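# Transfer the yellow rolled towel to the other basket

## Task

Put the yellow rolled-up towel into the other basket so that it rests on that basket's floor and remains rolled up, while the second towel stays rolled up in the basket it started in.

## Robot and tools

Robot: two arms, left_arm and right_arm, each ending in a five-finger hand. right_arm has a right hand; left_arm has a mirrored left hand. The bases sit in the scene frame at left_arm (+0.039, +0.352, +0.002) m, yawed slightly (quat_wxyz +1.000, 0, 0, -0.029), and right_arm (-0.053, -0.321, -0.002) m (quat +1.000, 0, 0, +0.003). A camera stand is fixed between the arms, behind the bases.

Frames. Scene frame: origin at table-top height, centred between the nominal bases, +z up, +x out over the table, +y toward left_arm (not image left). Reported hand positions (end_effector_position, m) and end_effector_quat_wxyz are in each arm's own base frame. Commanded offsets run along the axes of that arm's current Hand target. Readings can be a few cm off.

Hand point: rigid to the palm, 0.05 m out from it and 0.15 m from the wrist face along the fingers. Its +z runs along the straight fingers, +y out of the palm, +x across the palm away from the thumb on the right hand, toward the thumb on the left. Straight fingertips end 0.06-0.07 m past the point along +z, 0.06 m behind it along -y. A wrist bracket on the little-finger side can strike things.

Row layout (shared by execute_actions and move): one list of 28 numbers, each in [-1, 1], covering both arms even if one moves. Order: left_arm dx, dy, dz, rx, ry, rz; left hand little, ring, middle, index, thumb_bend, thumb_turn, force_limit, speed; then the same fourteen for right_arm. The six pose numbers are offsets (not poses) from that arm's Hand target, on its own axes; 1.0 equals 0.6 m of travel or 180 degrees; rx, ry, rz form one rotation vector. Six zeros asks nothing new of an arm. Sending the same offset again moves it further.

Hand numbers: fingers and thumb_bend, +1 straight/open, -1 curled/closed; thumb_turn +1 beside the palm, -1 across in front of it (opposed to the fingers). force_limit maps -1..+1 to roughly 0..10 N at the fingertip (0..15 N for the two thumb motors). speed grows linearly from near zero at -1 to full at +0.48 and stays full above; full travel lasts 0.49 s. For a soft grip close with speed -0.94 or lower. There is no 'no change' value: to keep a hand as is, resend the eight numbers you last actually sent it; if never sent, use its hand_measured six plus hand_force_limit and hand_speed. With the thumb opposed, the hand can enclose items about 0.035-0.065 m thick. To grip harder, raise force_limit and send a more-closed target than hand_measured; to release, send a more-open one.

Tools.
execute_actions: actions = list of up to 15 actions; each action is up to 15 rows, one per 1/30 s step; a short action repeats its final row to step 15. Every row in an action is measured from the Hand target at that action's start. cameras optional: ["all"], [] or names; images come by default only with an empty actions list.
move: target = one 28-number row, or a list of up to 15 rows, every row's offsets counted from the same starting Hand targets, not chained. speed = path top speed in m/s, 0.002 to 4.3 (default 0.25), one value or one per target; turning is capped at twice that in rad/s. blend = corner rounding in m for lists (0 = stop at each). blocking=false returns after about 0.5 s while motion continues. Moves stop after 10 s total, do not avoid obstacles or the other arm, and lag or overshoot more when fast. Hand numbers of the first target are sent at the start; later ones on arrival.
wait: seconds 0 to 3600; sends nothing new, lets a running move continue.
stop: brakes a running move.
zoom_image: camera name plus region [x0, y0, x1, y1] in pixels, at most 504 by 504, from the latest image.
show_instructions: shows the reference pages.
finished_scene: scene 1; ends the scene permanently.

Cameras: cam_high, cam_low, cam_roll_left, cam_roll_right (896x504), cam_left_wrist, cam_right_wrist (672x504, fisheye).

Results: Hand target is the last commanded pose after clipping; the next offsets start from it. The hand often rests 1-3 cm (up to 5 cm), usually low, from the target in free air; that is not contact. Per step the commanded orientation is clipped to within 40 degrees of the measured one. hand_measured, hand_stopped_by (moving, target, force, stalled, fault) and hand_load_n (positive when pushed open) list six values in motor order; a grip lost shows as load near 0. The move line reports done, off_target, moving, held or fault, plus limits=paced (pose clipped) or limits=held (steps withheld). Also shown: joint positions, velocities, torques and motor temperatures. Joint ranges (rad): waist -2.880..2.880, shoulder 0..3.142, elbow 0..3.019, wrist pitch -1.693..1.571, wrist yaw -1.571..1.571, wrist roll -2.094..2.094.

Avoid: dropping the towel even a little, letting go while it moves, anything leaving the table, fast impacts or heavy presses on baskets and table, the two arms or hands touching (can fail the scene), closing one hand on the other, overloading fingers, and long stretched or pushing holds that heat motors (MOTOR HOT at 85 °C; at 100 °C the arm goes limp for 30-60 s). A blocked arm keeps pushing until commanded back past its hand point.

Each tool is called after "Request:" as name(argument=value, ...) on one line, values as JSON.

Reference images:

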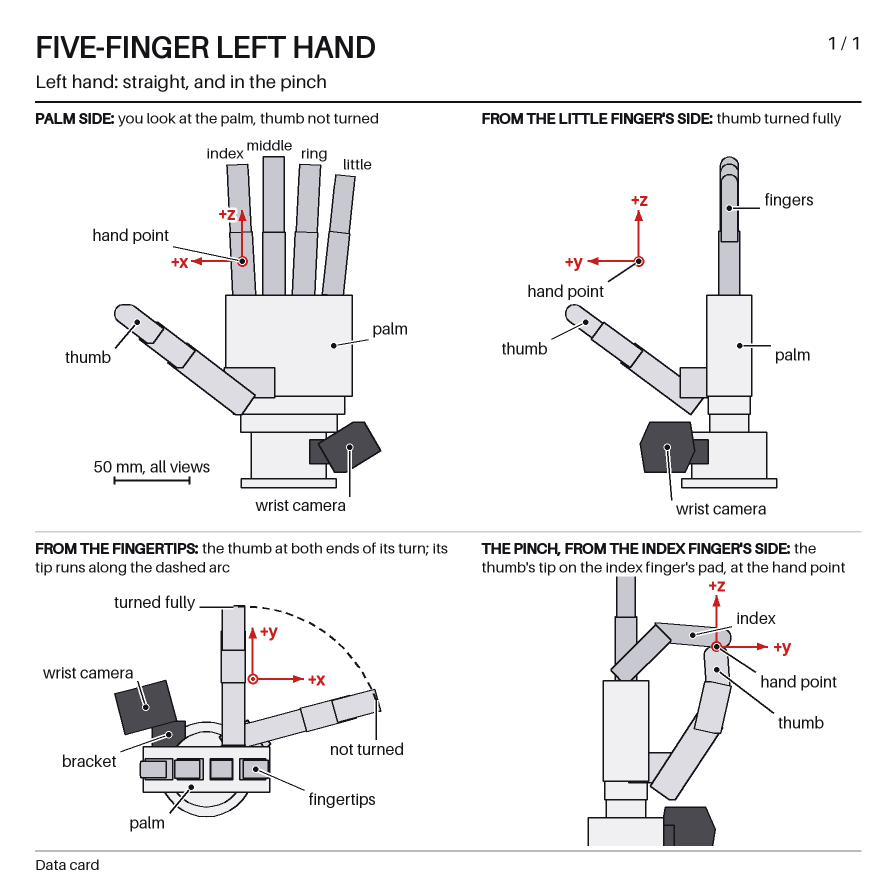

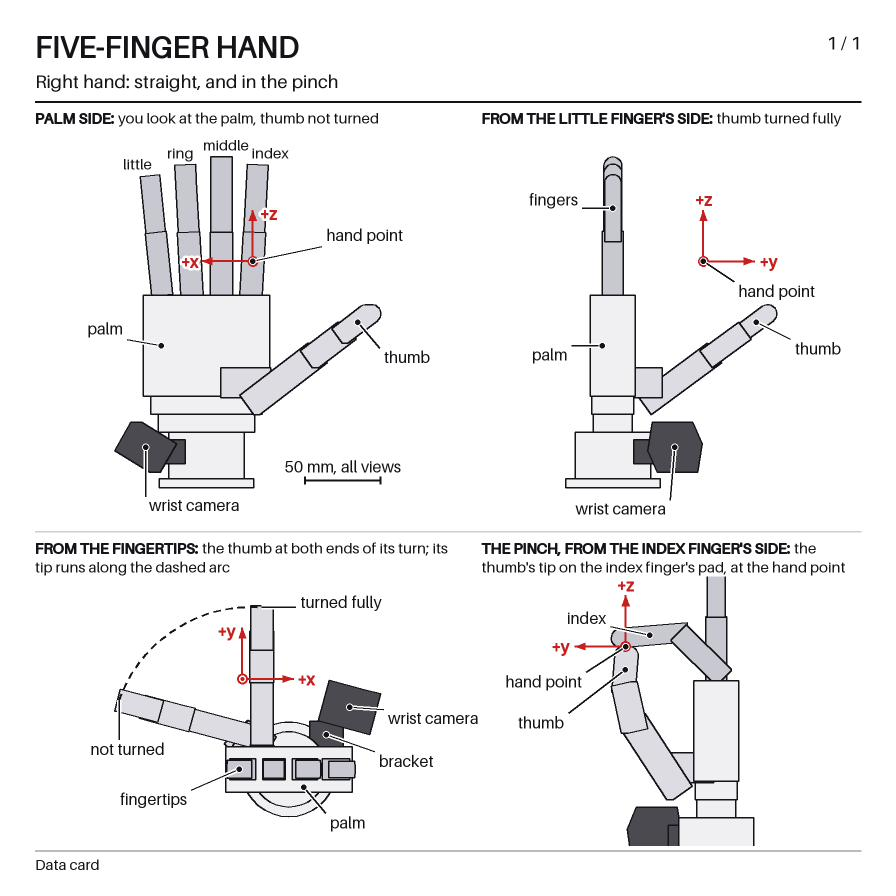

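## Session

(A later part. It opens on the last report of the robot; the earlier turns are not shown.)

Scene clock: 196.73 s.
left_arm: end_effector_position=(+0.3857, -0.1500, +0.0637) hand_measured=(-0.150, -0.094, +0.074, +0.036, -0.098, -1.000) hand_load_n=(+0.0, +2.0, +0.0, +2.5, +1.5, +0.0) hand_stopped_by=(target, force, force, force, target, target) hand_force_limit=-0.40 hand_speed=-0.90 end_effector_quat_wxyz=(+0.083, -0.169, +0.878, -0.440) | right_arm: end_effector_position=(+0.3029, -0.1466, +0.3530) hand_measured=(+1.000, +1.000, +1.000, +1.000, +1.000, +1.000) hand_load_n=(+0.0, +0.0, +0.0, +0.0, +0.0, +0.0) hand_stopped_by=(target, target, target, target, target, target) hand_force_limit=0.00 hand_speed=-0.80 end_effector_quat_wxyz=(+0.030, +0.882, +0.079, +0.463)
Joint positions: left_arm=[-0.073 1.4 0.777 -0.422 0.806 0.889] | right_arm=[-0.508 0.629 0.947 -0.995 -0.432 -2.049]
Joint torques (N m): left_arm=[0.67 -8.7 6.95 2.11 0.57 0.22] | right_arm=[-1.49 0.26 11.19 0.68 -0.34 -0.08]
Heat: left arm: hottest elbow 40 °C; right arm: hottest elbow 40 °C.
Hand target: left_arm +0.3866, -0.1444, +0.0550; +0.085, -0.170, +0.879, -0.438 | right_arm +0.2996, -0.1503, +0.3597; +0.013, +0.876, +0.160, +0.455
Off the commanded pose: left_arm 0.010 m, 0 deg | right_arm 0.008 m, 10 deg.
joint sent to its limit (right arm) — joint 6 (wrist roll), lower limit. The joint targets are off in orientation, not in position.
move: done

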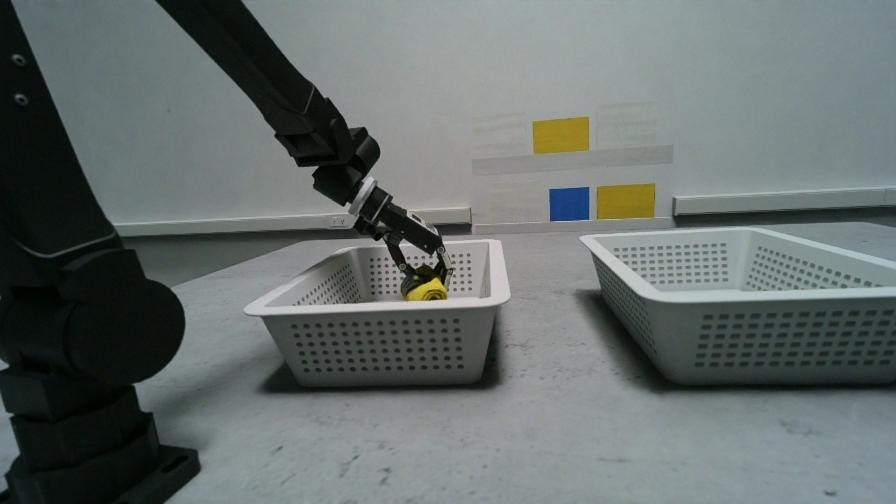

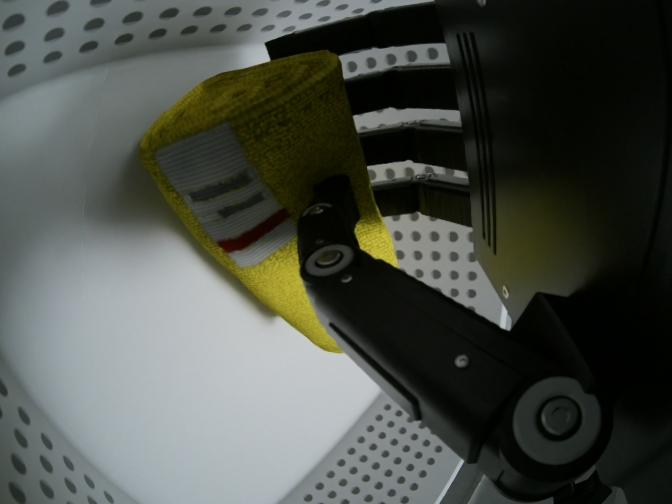

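Request:
move(target=[0,-0.0532,-0.0401,0,0,0,-0.15,-0.1,0.0,0.0,-0.1,-1,-0.4,-0.9,0,0,0,0,0,0,1,1,1,1,1,1,0,-0.8], speed=0.06, cameras=["cam_high","cam_low","cam_roll_left","cam_left_wrist"])

Request:
zoom_image(camera="cam_low", region=[350, 200, 500, 320])

Request:
zoom_image(camera="cam_roll_left", region=[440, 200, 620, 360])

Scene clock: 202.37 s.
left_arm: end_effector_position=(+0.3659, -0.1486, +0.0742) hand_measured=(-0.150, -0.094, +0.074, +0.036, -0.098, -1.000) hand_load_n=(+0.0, +1.0, +0.0, +1.0, +1.0, +0.0) hand_stopped_by=(target, force, force, force, target, target) hand_force_limit=-0.40 hand_speed=-0.90 end_effector_quat_wxyz=(+0.059, -0.181, +0.881, -0.433) | right_arm: end_effector_position=(+0.3029, -0.1466, +0.3530) hand_measured=(+1.000, +1.000, +1.000, +1.000, +1.000, +1.000) hand_load_n=(+0.0, +0.0, +0.0, +0.0, +0.0, +0.0) hand_stopped_by=(target, target, target, target, target, target) hand_force_limit=0.00 hand_speed=-0.80 end_effector_quat_wxyz=(+0.030, +0.882, +0.079, +0.463)
Joint positions: left_arm=[-0.073 1.357 0.777 -0.52 0.806 0.889] | right_arm=[-0.508 0.629 0.947 -0.995 -0.432 -2.049]
Joint torques (N m): left_arm=[0.73 -10.46 11.32 0.72 0.57 0.21] | right_arm=[-1.49 0.15 11.22 0.64 -0.36 -0.1]
Heat: left arm: hottest elbow 40 °C; right arm: hottest elbow 40 °C.
Hand target: left_arm +0.3866, -0.1444, +0.0948; +0.085, -0.170, +0.879, -0.438 | right_arm +0.2996, -0.1503, +0.3597; +0.013, +0.876, +0.160, +0.455
Off the commanded pose: left_arm 0.030 m, 3 deg | right_arm 0.008 m, 10 deg.
joint sent to its limit (right arm) — joint 6 (wrist roll), lower limit. The joint targets are off in orientation, not in position.
move: off_target (left_arm)

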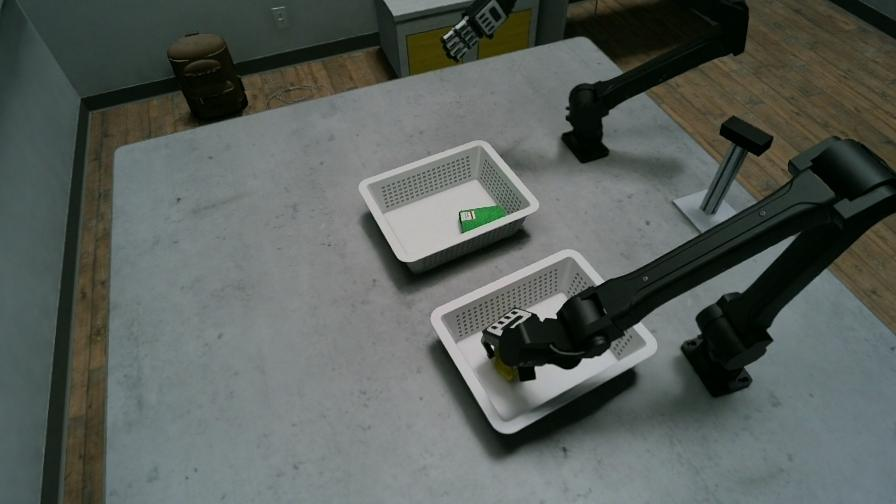

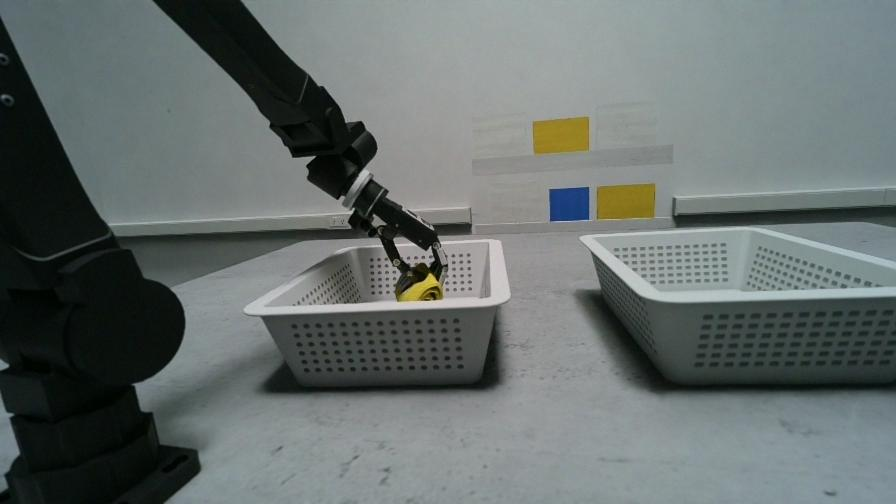

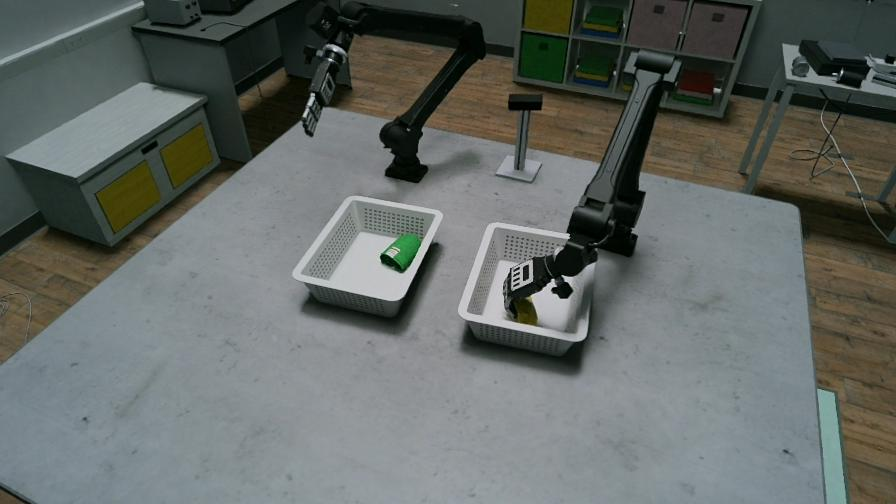

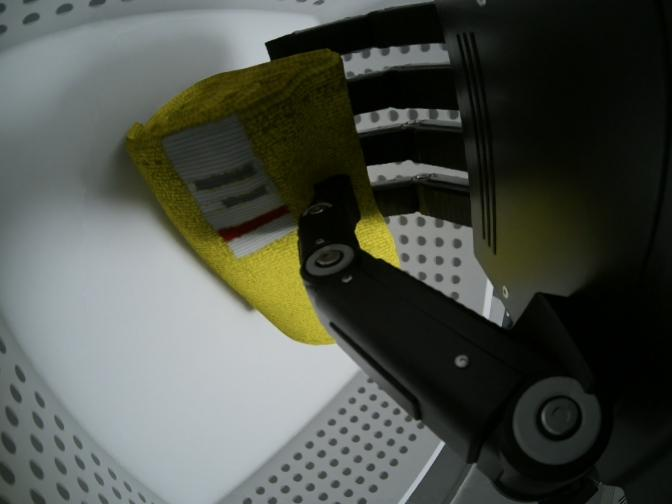

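Scaled by 3.360 from the camera's image (finer frame: 1280x720).

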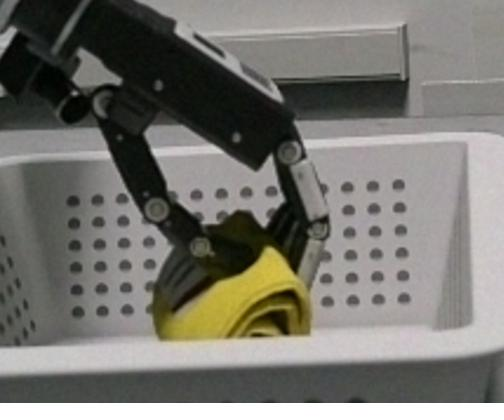

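Scaled by 2.800 from the camera's image (finer frame: 1280x720).

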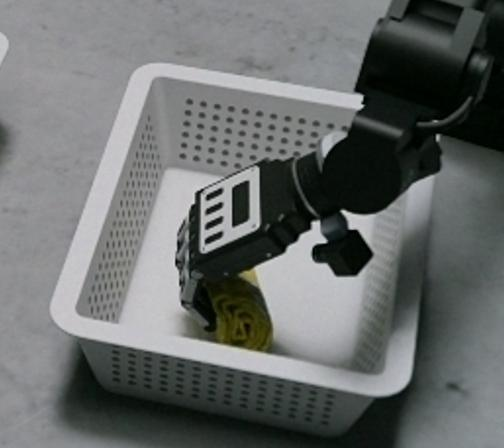

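Request:
move(target=[0,-0.0799,-0.0602,0,0,0,-0.15,-0.1,0.0,0.0,-0.1,-1,-0.4,-0.9,0,0,0,0,0,0,1,1,1,1,1,1,0,-0.8], speed=0.06, cameras=["cam_high","cam_low","cam_roll_left","cam_left_wrist"])

Request:
zoom_image(camera="cam_low", region=[350, 180, 500, 320])

Request:
zoom_image(camera="cam_roll_left", region=[440, 200, 620, 360])

Scene clock: 207.53 s.
left_arm: end_effector_position=(+0.3684, -0.1487, +0.1324) hand_measured=(-0.150, -0.094, +0.074, +0.036, -0.098, -1.000) hand_load_n=(+0.0, +0.5, +0.0, +0.5, +0.0, +0.0) hand_stopped_by=(target, force, force, force, target, target) hand_force_limit=-0.40 hand_speed=-0.90 end_effector_quat_wxyz=(+0.059, -0.181, +0.881, -0.433) | right_arm: end_effector_position=(+0.3029, -0.1466, +0.3530) hand_measured=(+1.000, +1.000, +1.000, +1.000, +1.000, +1.000) hand_load_n=(+0.0, +0.0, +0.0, +0.0, +0.0, +0.0) hand_stopped_by=(target, target, target, target, target, target) hand_force_limit=0.00 hand_speed=-0.80 end_effector_quat_wxyz=(+0.030, +0.882, +0.079, +0.463)
Joint positions: left_arm=[-0.073 1.279 0.879 -0.7 0.806 0.889] | right_arm=[-0.508 0.629 0.947 -0.995 -0.432 -2.049]
Joint torques (N m): left_arm=[0.91 -9.88 12.29 0.83 0.58 0.2] | right_arm=[-1.73 0.21 11.26 0.66 -0.34 -0.09]
Heat: left arm: hottest elbow 40 °C; right arm: hottest elbow 40 °C.
Hand target: left_arm +0.3867, -0.1444, +0.1549; +0.085, -0.170, +0.879, -0.438 | right_arm +0.2996, -0.1503, +0.3597; +0.013, +0.876, +0.160, +0.455
Off the commanded pose: left_arm 0.029 m, 3 deg | right_arm 0.008 m, 10 deg.
joint sent to its limit (right arm) — joint 6 (wrist roll), lower limit. The joint targets are off in orientation, not in position.
move: off_target (left_arm)

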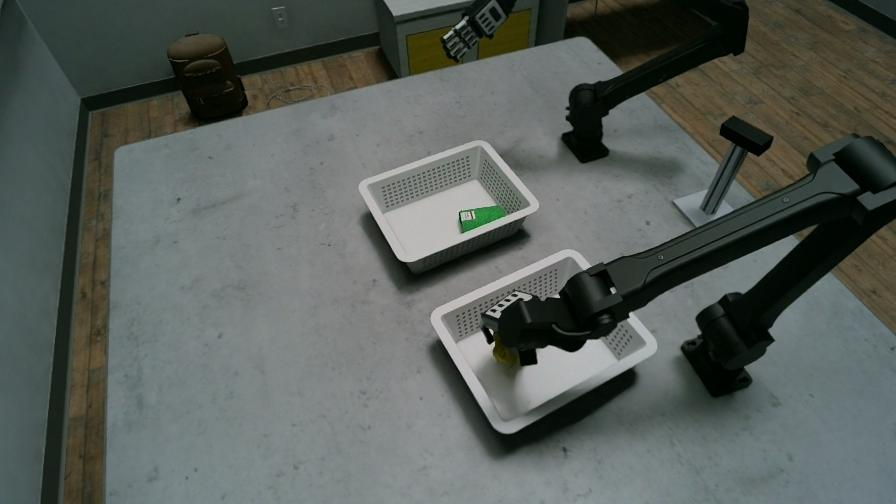

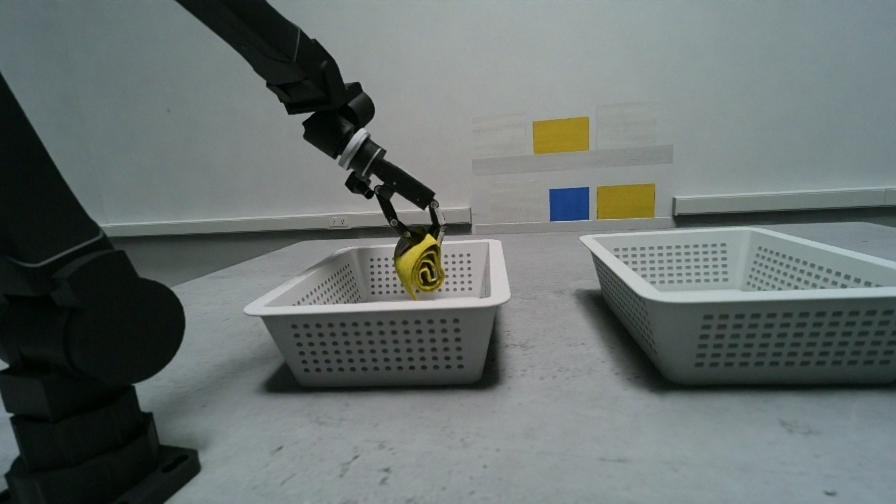

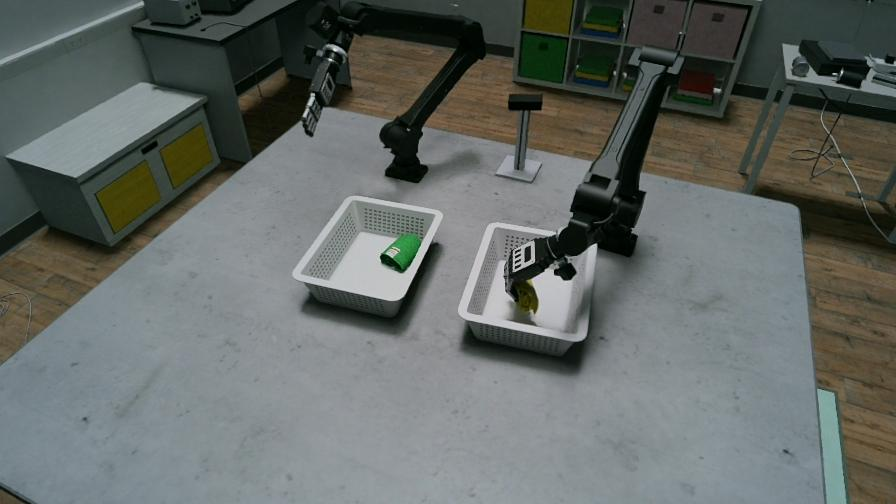

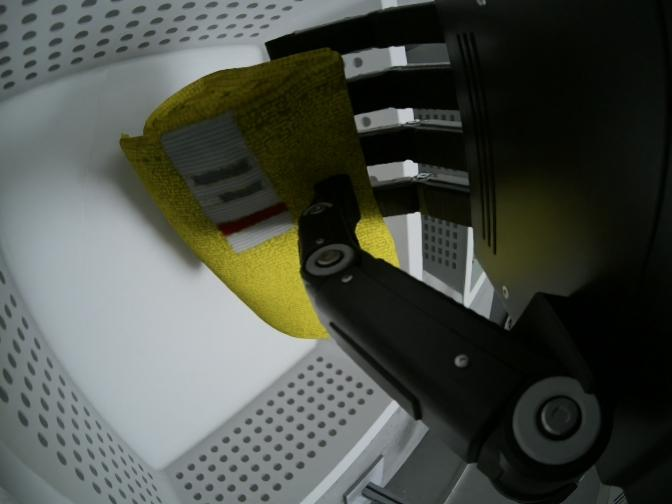

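Scaled by 3.360 from the camera's image (finer frame: 1280x720).

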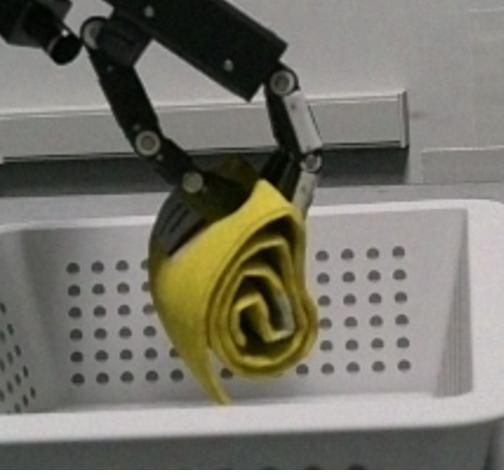

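Scaled by 2.800 from the camera's image (finer frame: 1280x720).

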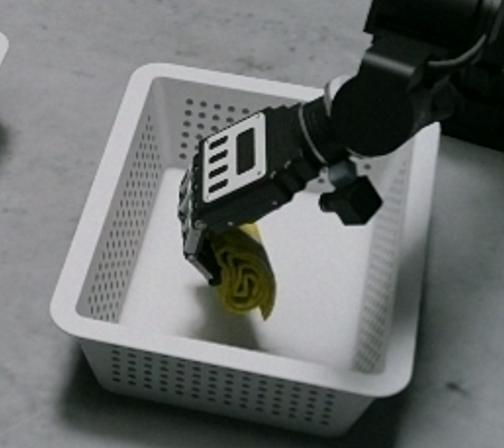

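Request:
move(target=[0,0.1224,0.0923,0,0,0,-0.15,-0.1,0.0,0.0,-0.1,-1,-0.4,-0.9,0,0,0,0,0,0,1,1,1,1,1,1,0,-0.8], speed=0.06, cameras=["cam_high","cam_low","cam_roll_left","cam_left_wrist"])

Request:
zoom_image(camera="cam_low", region=[350, 200, 500, 340])

Request:
zoom_image(camera="cam_roll_left", region=[440, 200, 620, 360])

Scene clock: 220.17 s.
left_arm: end_effector_position=(+0.3841, -0.1498, +0.0705) hand_measured=(-0.150, -0.094, +0.074, +0.036, -0.098, -1.000) hand_load_n=(+0.0, +0.5, +0.0, +0.5, +0.0, +0.0) hand_stopped_by=(target, force, force, force, target, target) hand_force_limit=-0.40 hand_speed=-0.90 end_effector_quat_wxyz=(+0.081, -0.170, +0.878, -0.439) | right_arm: end_effector_position=(+0.3029, -0.1466, +0.3530) hand_measured=(+1.000, +1.000, +1.000, +1.000, +1.000, +1.000) hand_load_n=(+0.0, +0.0, +0.0, +0.0, +0.0, +0.0) hand_stopped_by=(target, target, target, target, target, target) hand_force_limit=0.00 hand_speed=-0.80 end_effector_quat_wxyz=(+0.030, +0.882, +0.079, +0.463)
Joint positions: left_arm=[-0.073 1.385 0.785 -0.449 0.806 0.89] | right_arm=[-0.508 0.629 0.947 -0.995 -0.432 -2.049]
Joint torques (N m): left_arm=[0.79 -8.41 7.24 2.22 0.57 0.21] | right_arm=[-1.44 0.09 11.19 0.62 -0.36 -0.09]
Heat: left arm: hottest elbow 42 °C; right arm: hottest elbow 40 °C.
Hand target: left_arm +0.3866, -0.1445, +0.0629; +0.085, -0.170, +0.879, -0.438 | right_arm +0.2996, -0.1503, +0.3597; +0.013, +0.876, +0.160, +0.455
Off the commanded pose: left_arm 0.010 m, 0 deg | right_arm 0.008 m, 10 deg.
joint sent to its limit (right arm) — joint 6 (wrist roll), lower limit. The joint targets are off in orientation, not in position.
move: done

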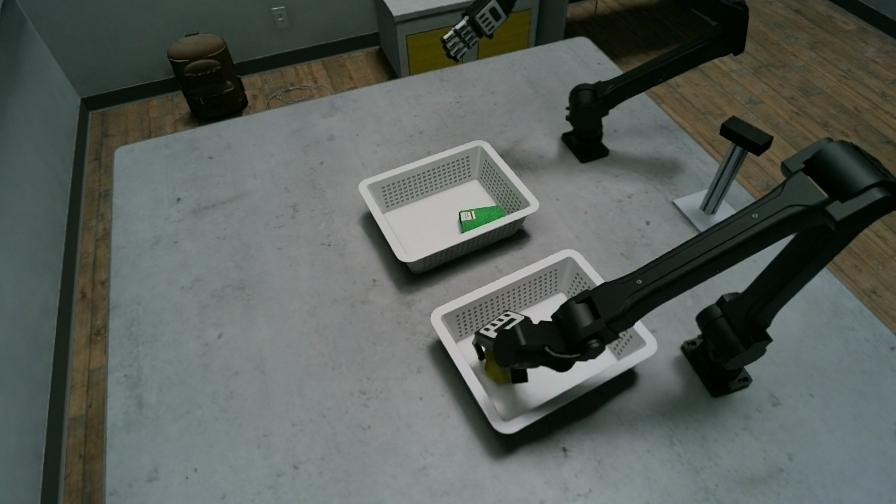

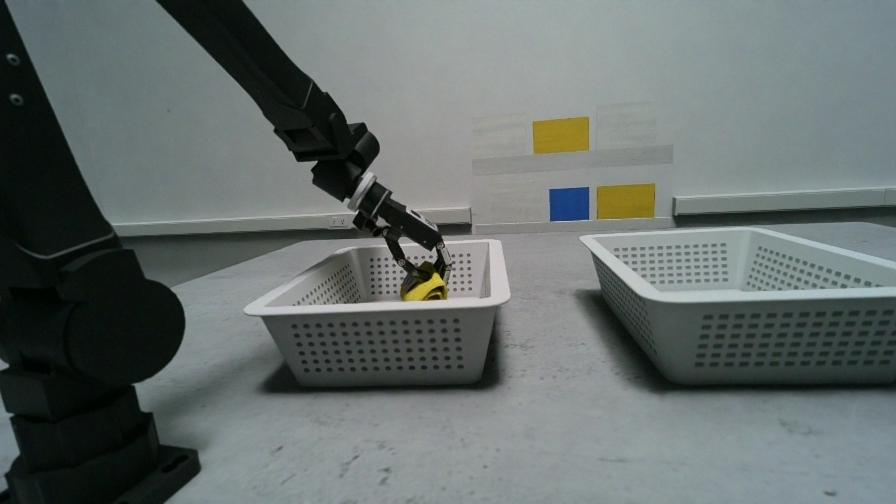

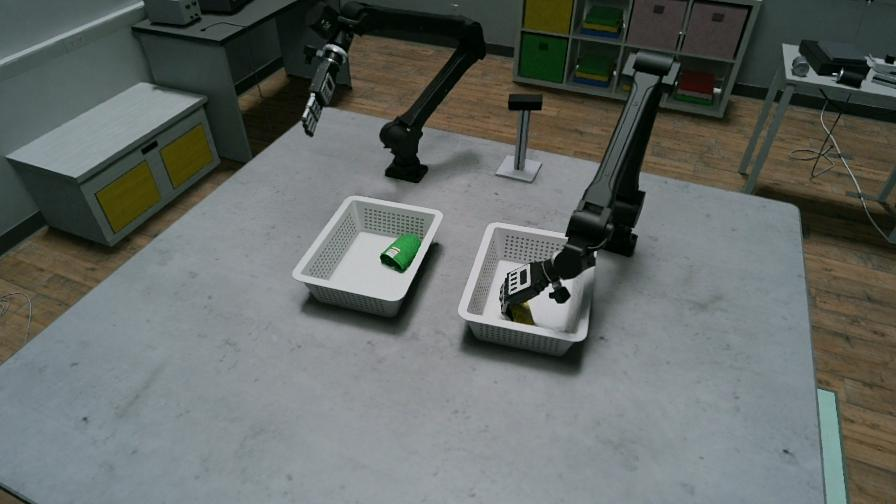

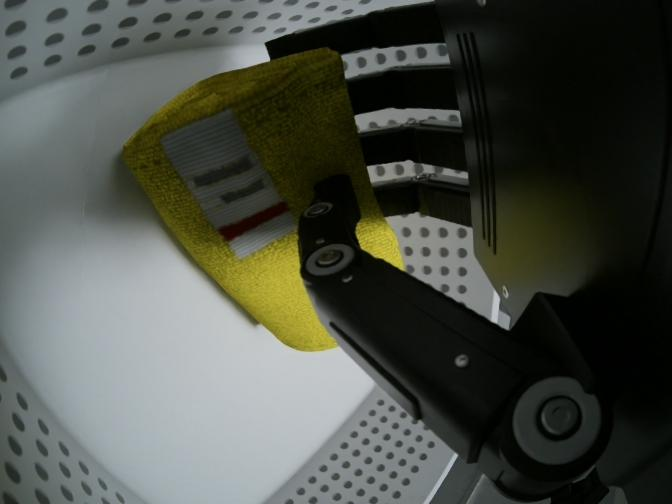

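Scaled by 3.360 from the camera's image (finer frame: 1280x720).

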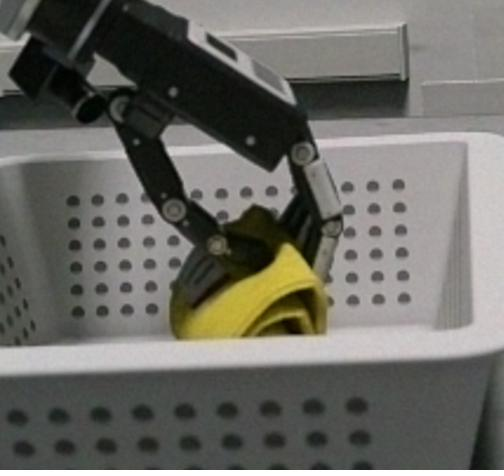

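Scaled by 2.800 from the camera's image (finer frame: 1280x720).

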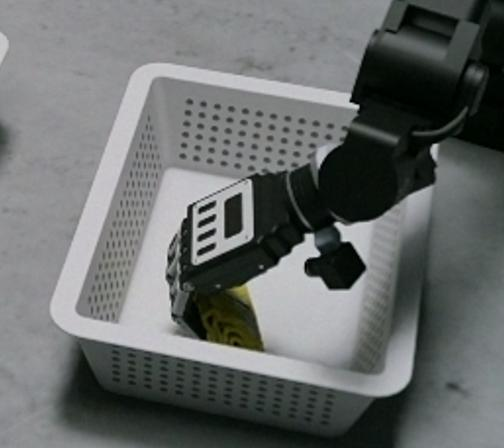

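Request:
move(target=[0,0,0,0,0,0,0.5,0.5,0.5,0.5,1,-1,-0.4,-0.6,0,0,0,0,0,0,1,1,1,1,1,1,0,-0.8], cameras=["cam_high","cam_low","cam_roll_left","cam_left_wrist"])

Request:
zoom_image(camera="cam_low", region=[350, 200, 500, 340])

Request:
zoom_image(camera="cam_roll_left", region=[440, 200, 620, 360])

Request:
zoom_image(camera="cam_left_wrist", region=[0, 0, 480, 480])

Scene clock: 226.40 s.
left_arm: end_effector_position=(+0.3841, -0.1498, +0.0705) hand_measured=(+0.500, +0.500, +0.500, +0.500, +1.000, -1.000) hand_load_n=(+0.0, +0.0, +0.0, +0.0, +0.0, +0.0) hand_stopped_by=(target, target, target, target, target, target) hand_force_limit=-0.40 hand_speed=-0.60 end_effector_quat_wxyz=(+0.081, -0.170, +0.878, -0.439) | right_arm: end_effector_position=(+0.3029, -0.1466, +0.3530) hand_measured=(+1.000, +1.000, +1.000, +1.000, +1.000, +1.000) hand_load_n=(+0.0, +0.0, +0.0, +0.5, +0.0, +0.0) hand_stopped_by=(target, target, target, target, target, target) hand_force_limit=0.00 hand_speed=-0.80 end_effector_quat_wxyz=(+0.030, +0.882, +0.079, +0.463)
Joint positions: left_arm=[-0.073 1.385 0.785 -0.449 0.806 0.89] | right_arm=[-0.508 0.629 0.947 -0.995 -0.432 -2.049]
Joint torques (N m): left_arm=[0.56 -8.64 7.27 2.14 0.58 0.2] | right_arm=[-1.67 0.26 11.21 0.66 -0.35 -0.08]
Heat: left arm: hottest elbow 42 °C; right arm: hottest elbow 40 °C.
Hand target: left_arm +0.3866, -0.1445, +0.0629; +0.085, -0.170, +0.879, -0.438 | right_arm +0.2996, -0.1503, +0.3597; +0.013, +0.876, +0.160, +0.455
Off the commanded pose: left_arm 0.010 m, 0 deg | right_arm 0.008 m, 10 deg.
joint sent to its limit (right arm) — joint 6 (wrist roll), lower limit. The joint targets are off in orientation, not in position.
move: done

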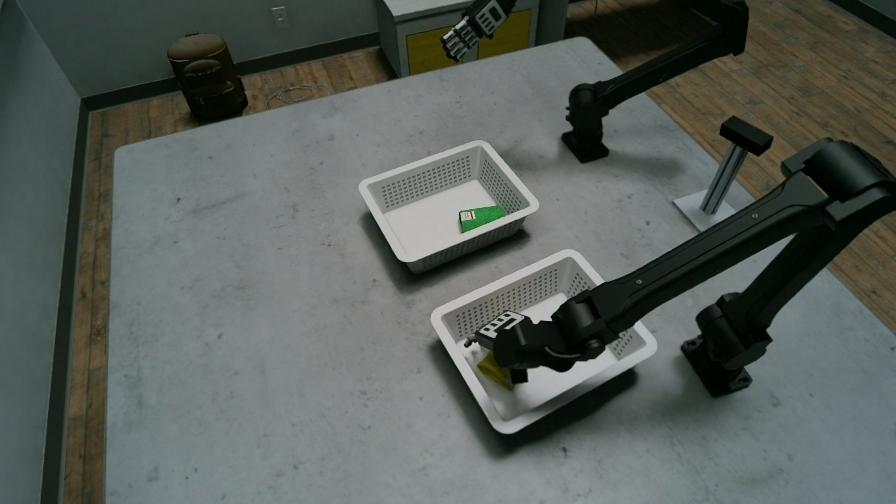

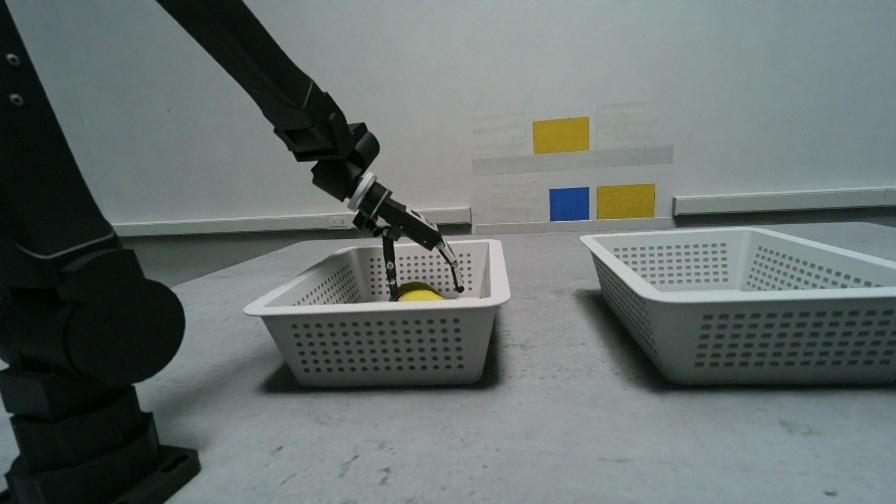

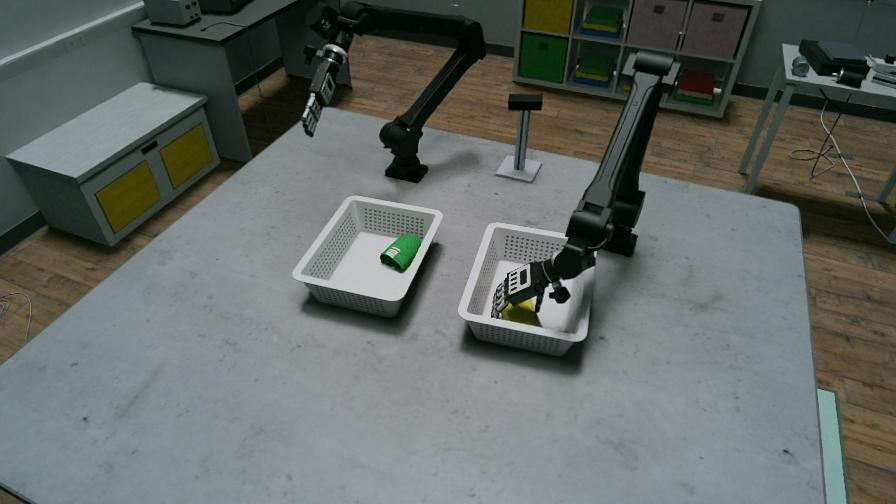

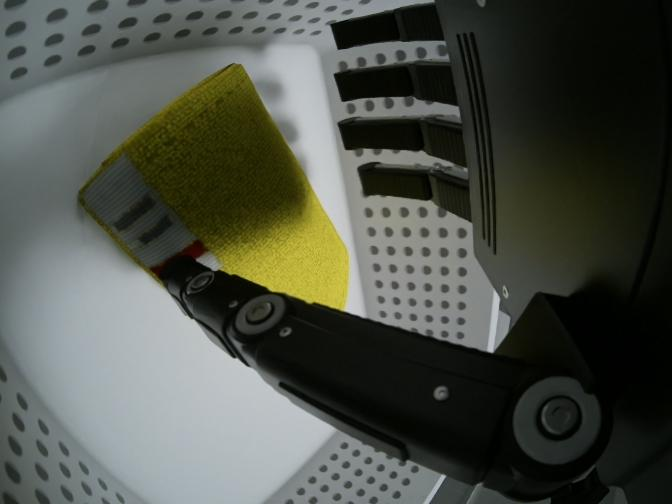

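Scaled by 3.360 from the camera's image (finer frame: 1280x720).

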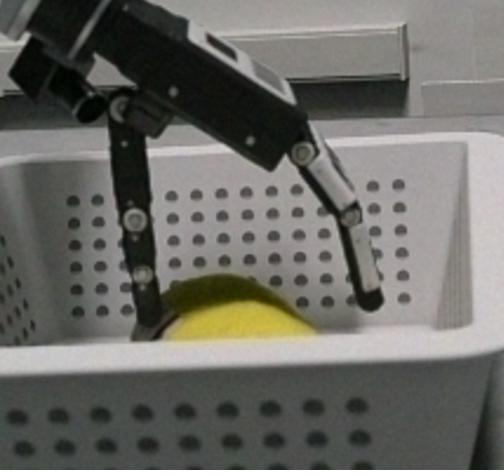

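Scaled by 2.800 from the camera's image (finer frame: 1280x720).

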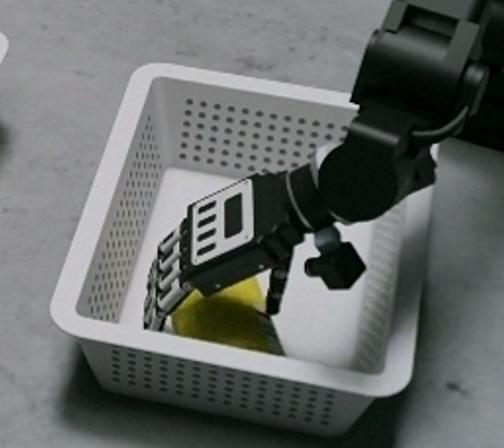

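Scaled by 1.050 from the camera's image (finer frame: 960x720).

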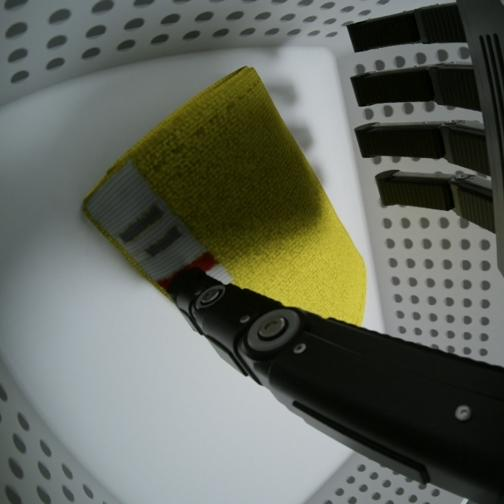

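Request:
move(target=[[0,-0.02,0.0267,0,0,0,0.5,0.5,0.5,0.5,1,-1,-0.4,-0.6,0,0,0,0,0,0,1,1,1,1,1,1,0,-0.8],[0,-0.18,-0.12,0,0,0,0.5,0.5,0.5,0.5,1,-1,-0.4,-0.6,0,0,0,0,0,0,1,1,1,1,1,1,0,-0.8]], speed=0.12, cameras=["cam_high","cam_low","cam_roll_left","cam_left_wrist"])

Request:
zoom_image(camera="cam_low", region=[350, 200, 500, 340])

Request:
zoom_image(camera="cam_roll_left", region=[440, 200, 620, 360])

Request:
zoom_image(camera="cam_left_wrist", region=[0, 0, 480, 480])

Request:
zoom_image(camera="cam_high", region=[420, 250, 620, 410])

Scene clock: 233.47 s.
left_arm: end_effector_position=(+0.3738, -0.1558, +0.1715) hand_measured=(+0.500, +0.500, +0.500, +0.500, +1.000, -1.000) hand_load_n=(+0.0, -0.5, +0.0, +0.0, +0.0, +0.0) hand_stopped_by=(target, target, target, target, target, target) hand_force_limit=-0.40 hand_speed=-0.60 end_effector_quat_wxyz=(+0.062, -0.180, +0.881, -0.433) | right_arm: end_effector_position=(+0.3029, -0.1466, +0.3530) hand_measured=(+1.000, +1.000, +1.000, +1.000, +1.000, +1.000) hand_load_n=(+0.0, +0.0, +0.0, +0.5, +0.0, +0.0) hand_stopped_by=(target, target, target, target, target, target) hand_force_limit=0.00 hand_speed=-0.80 end_effector_quat_wxyz=(+0.030, +0.882, +0.079, +0.463)
Joint positions: left_arm=[-0.092 1.25 0.961 -0.787 0.794 0.865] | right_arm=[-0.508 0.629 0.947 -0.995 -0.432 -2.049]
Joint torques (N m): left_arm=[0.79 -9.47 12.55 0.69 0.64 0.23] | right_arm=[-1.55 0.21 11.23 0.68 -0.36 -0.1]
Heat: left arm: hottest elbow 42 °C; right arm: hottest elbow 40 °C.
Hand target: left_arm +0.3896, -0.1514, +0.1926; +0.085, -0.170, +0.879, -0.438 | right_arm +0.2996, -0.1503, +0.3597; +0.013, +0.876, +0.160, +0.455
Off the commanded pose: left_arm 0.027 m, 3 deg | right_arm 0.008 m, 10 deg.
joint sent to its limit (right arm) — joint 6 (wrist roll), lower limit. The joint targets are off in orientation, not in position.
move: off_target (left_arm)

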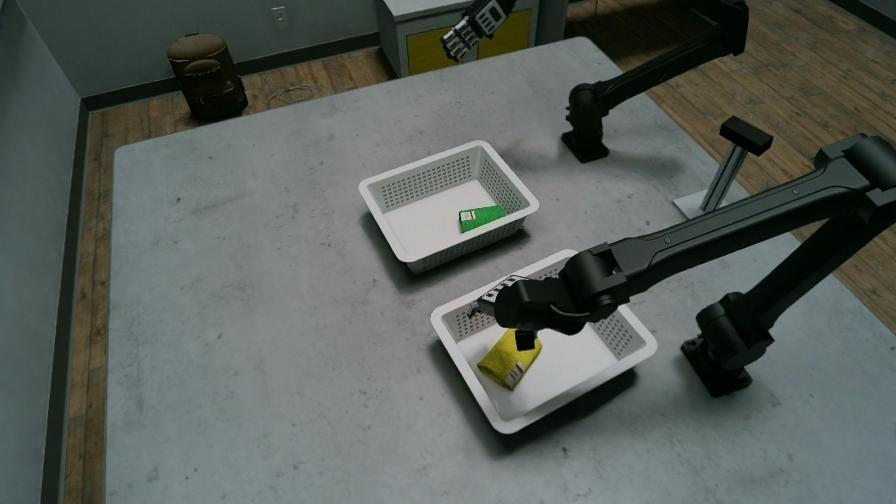

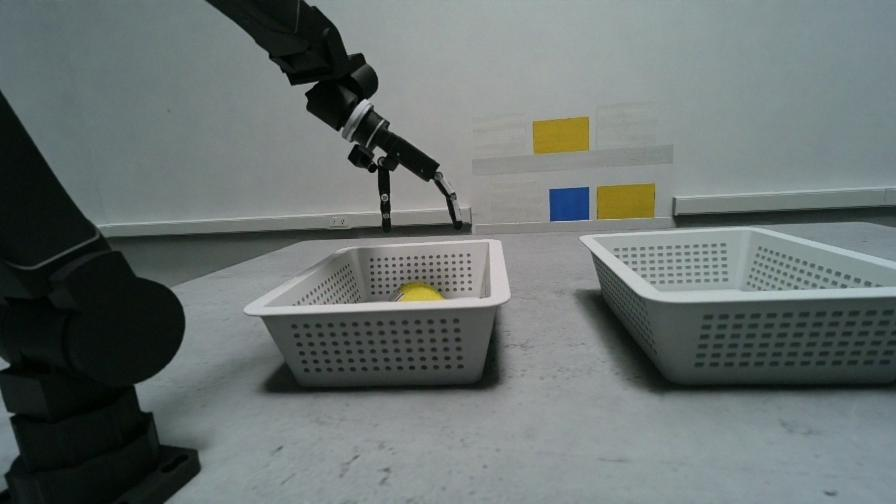

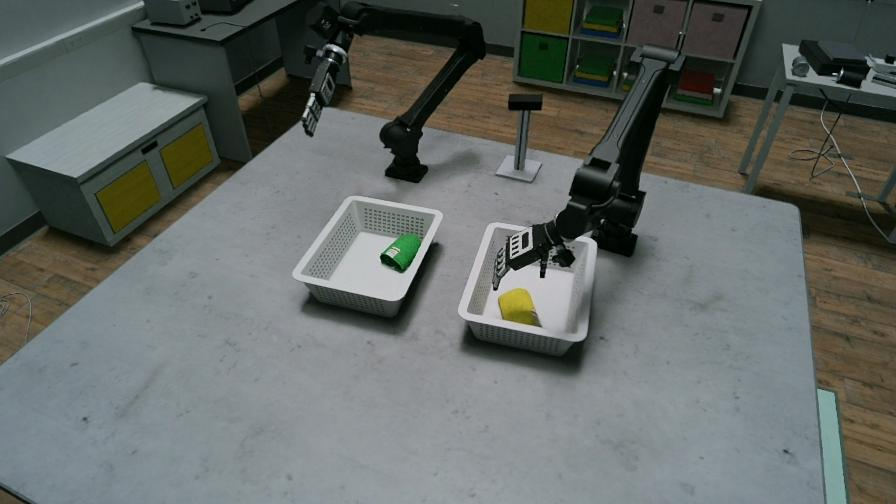

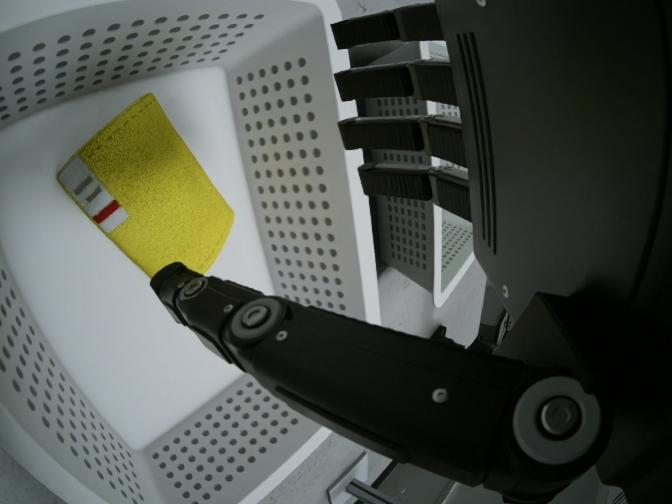

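Scaled by 3.360 from the camera's image (finer frame: 1280x720).

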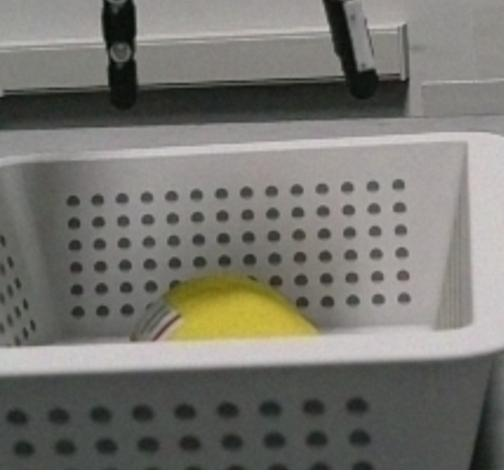

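Scaled by 2.800 from the camera's image (finer frame: 1280x720).

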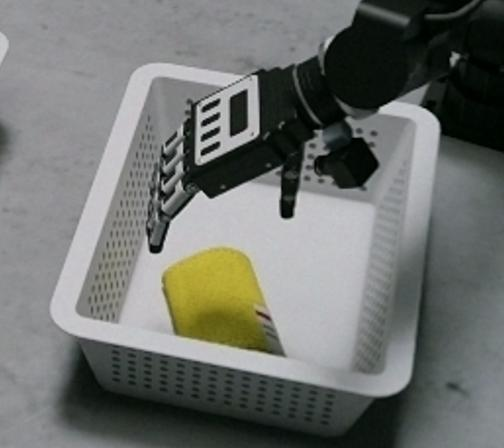

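Scaled by 1.050 from the camera's image (finer frame: 960x720).

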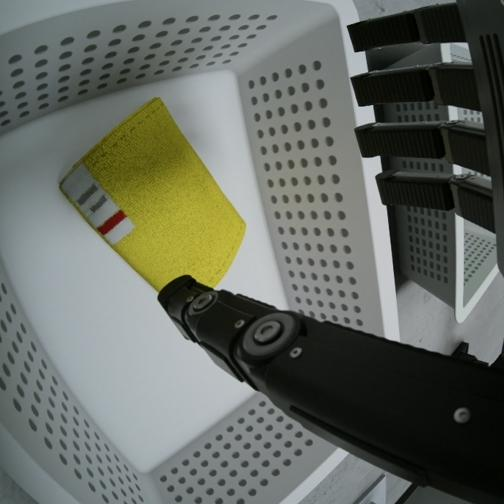

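Scaled by 2.520 from the camera's image (finer frame: 1280x720).

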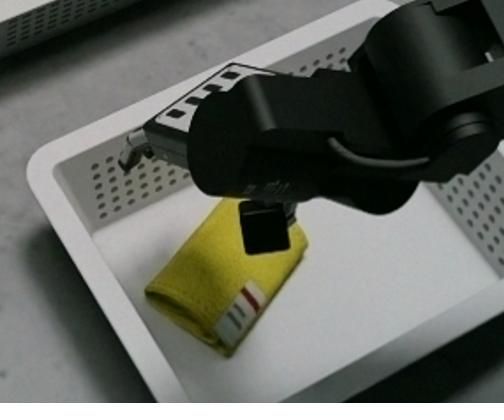

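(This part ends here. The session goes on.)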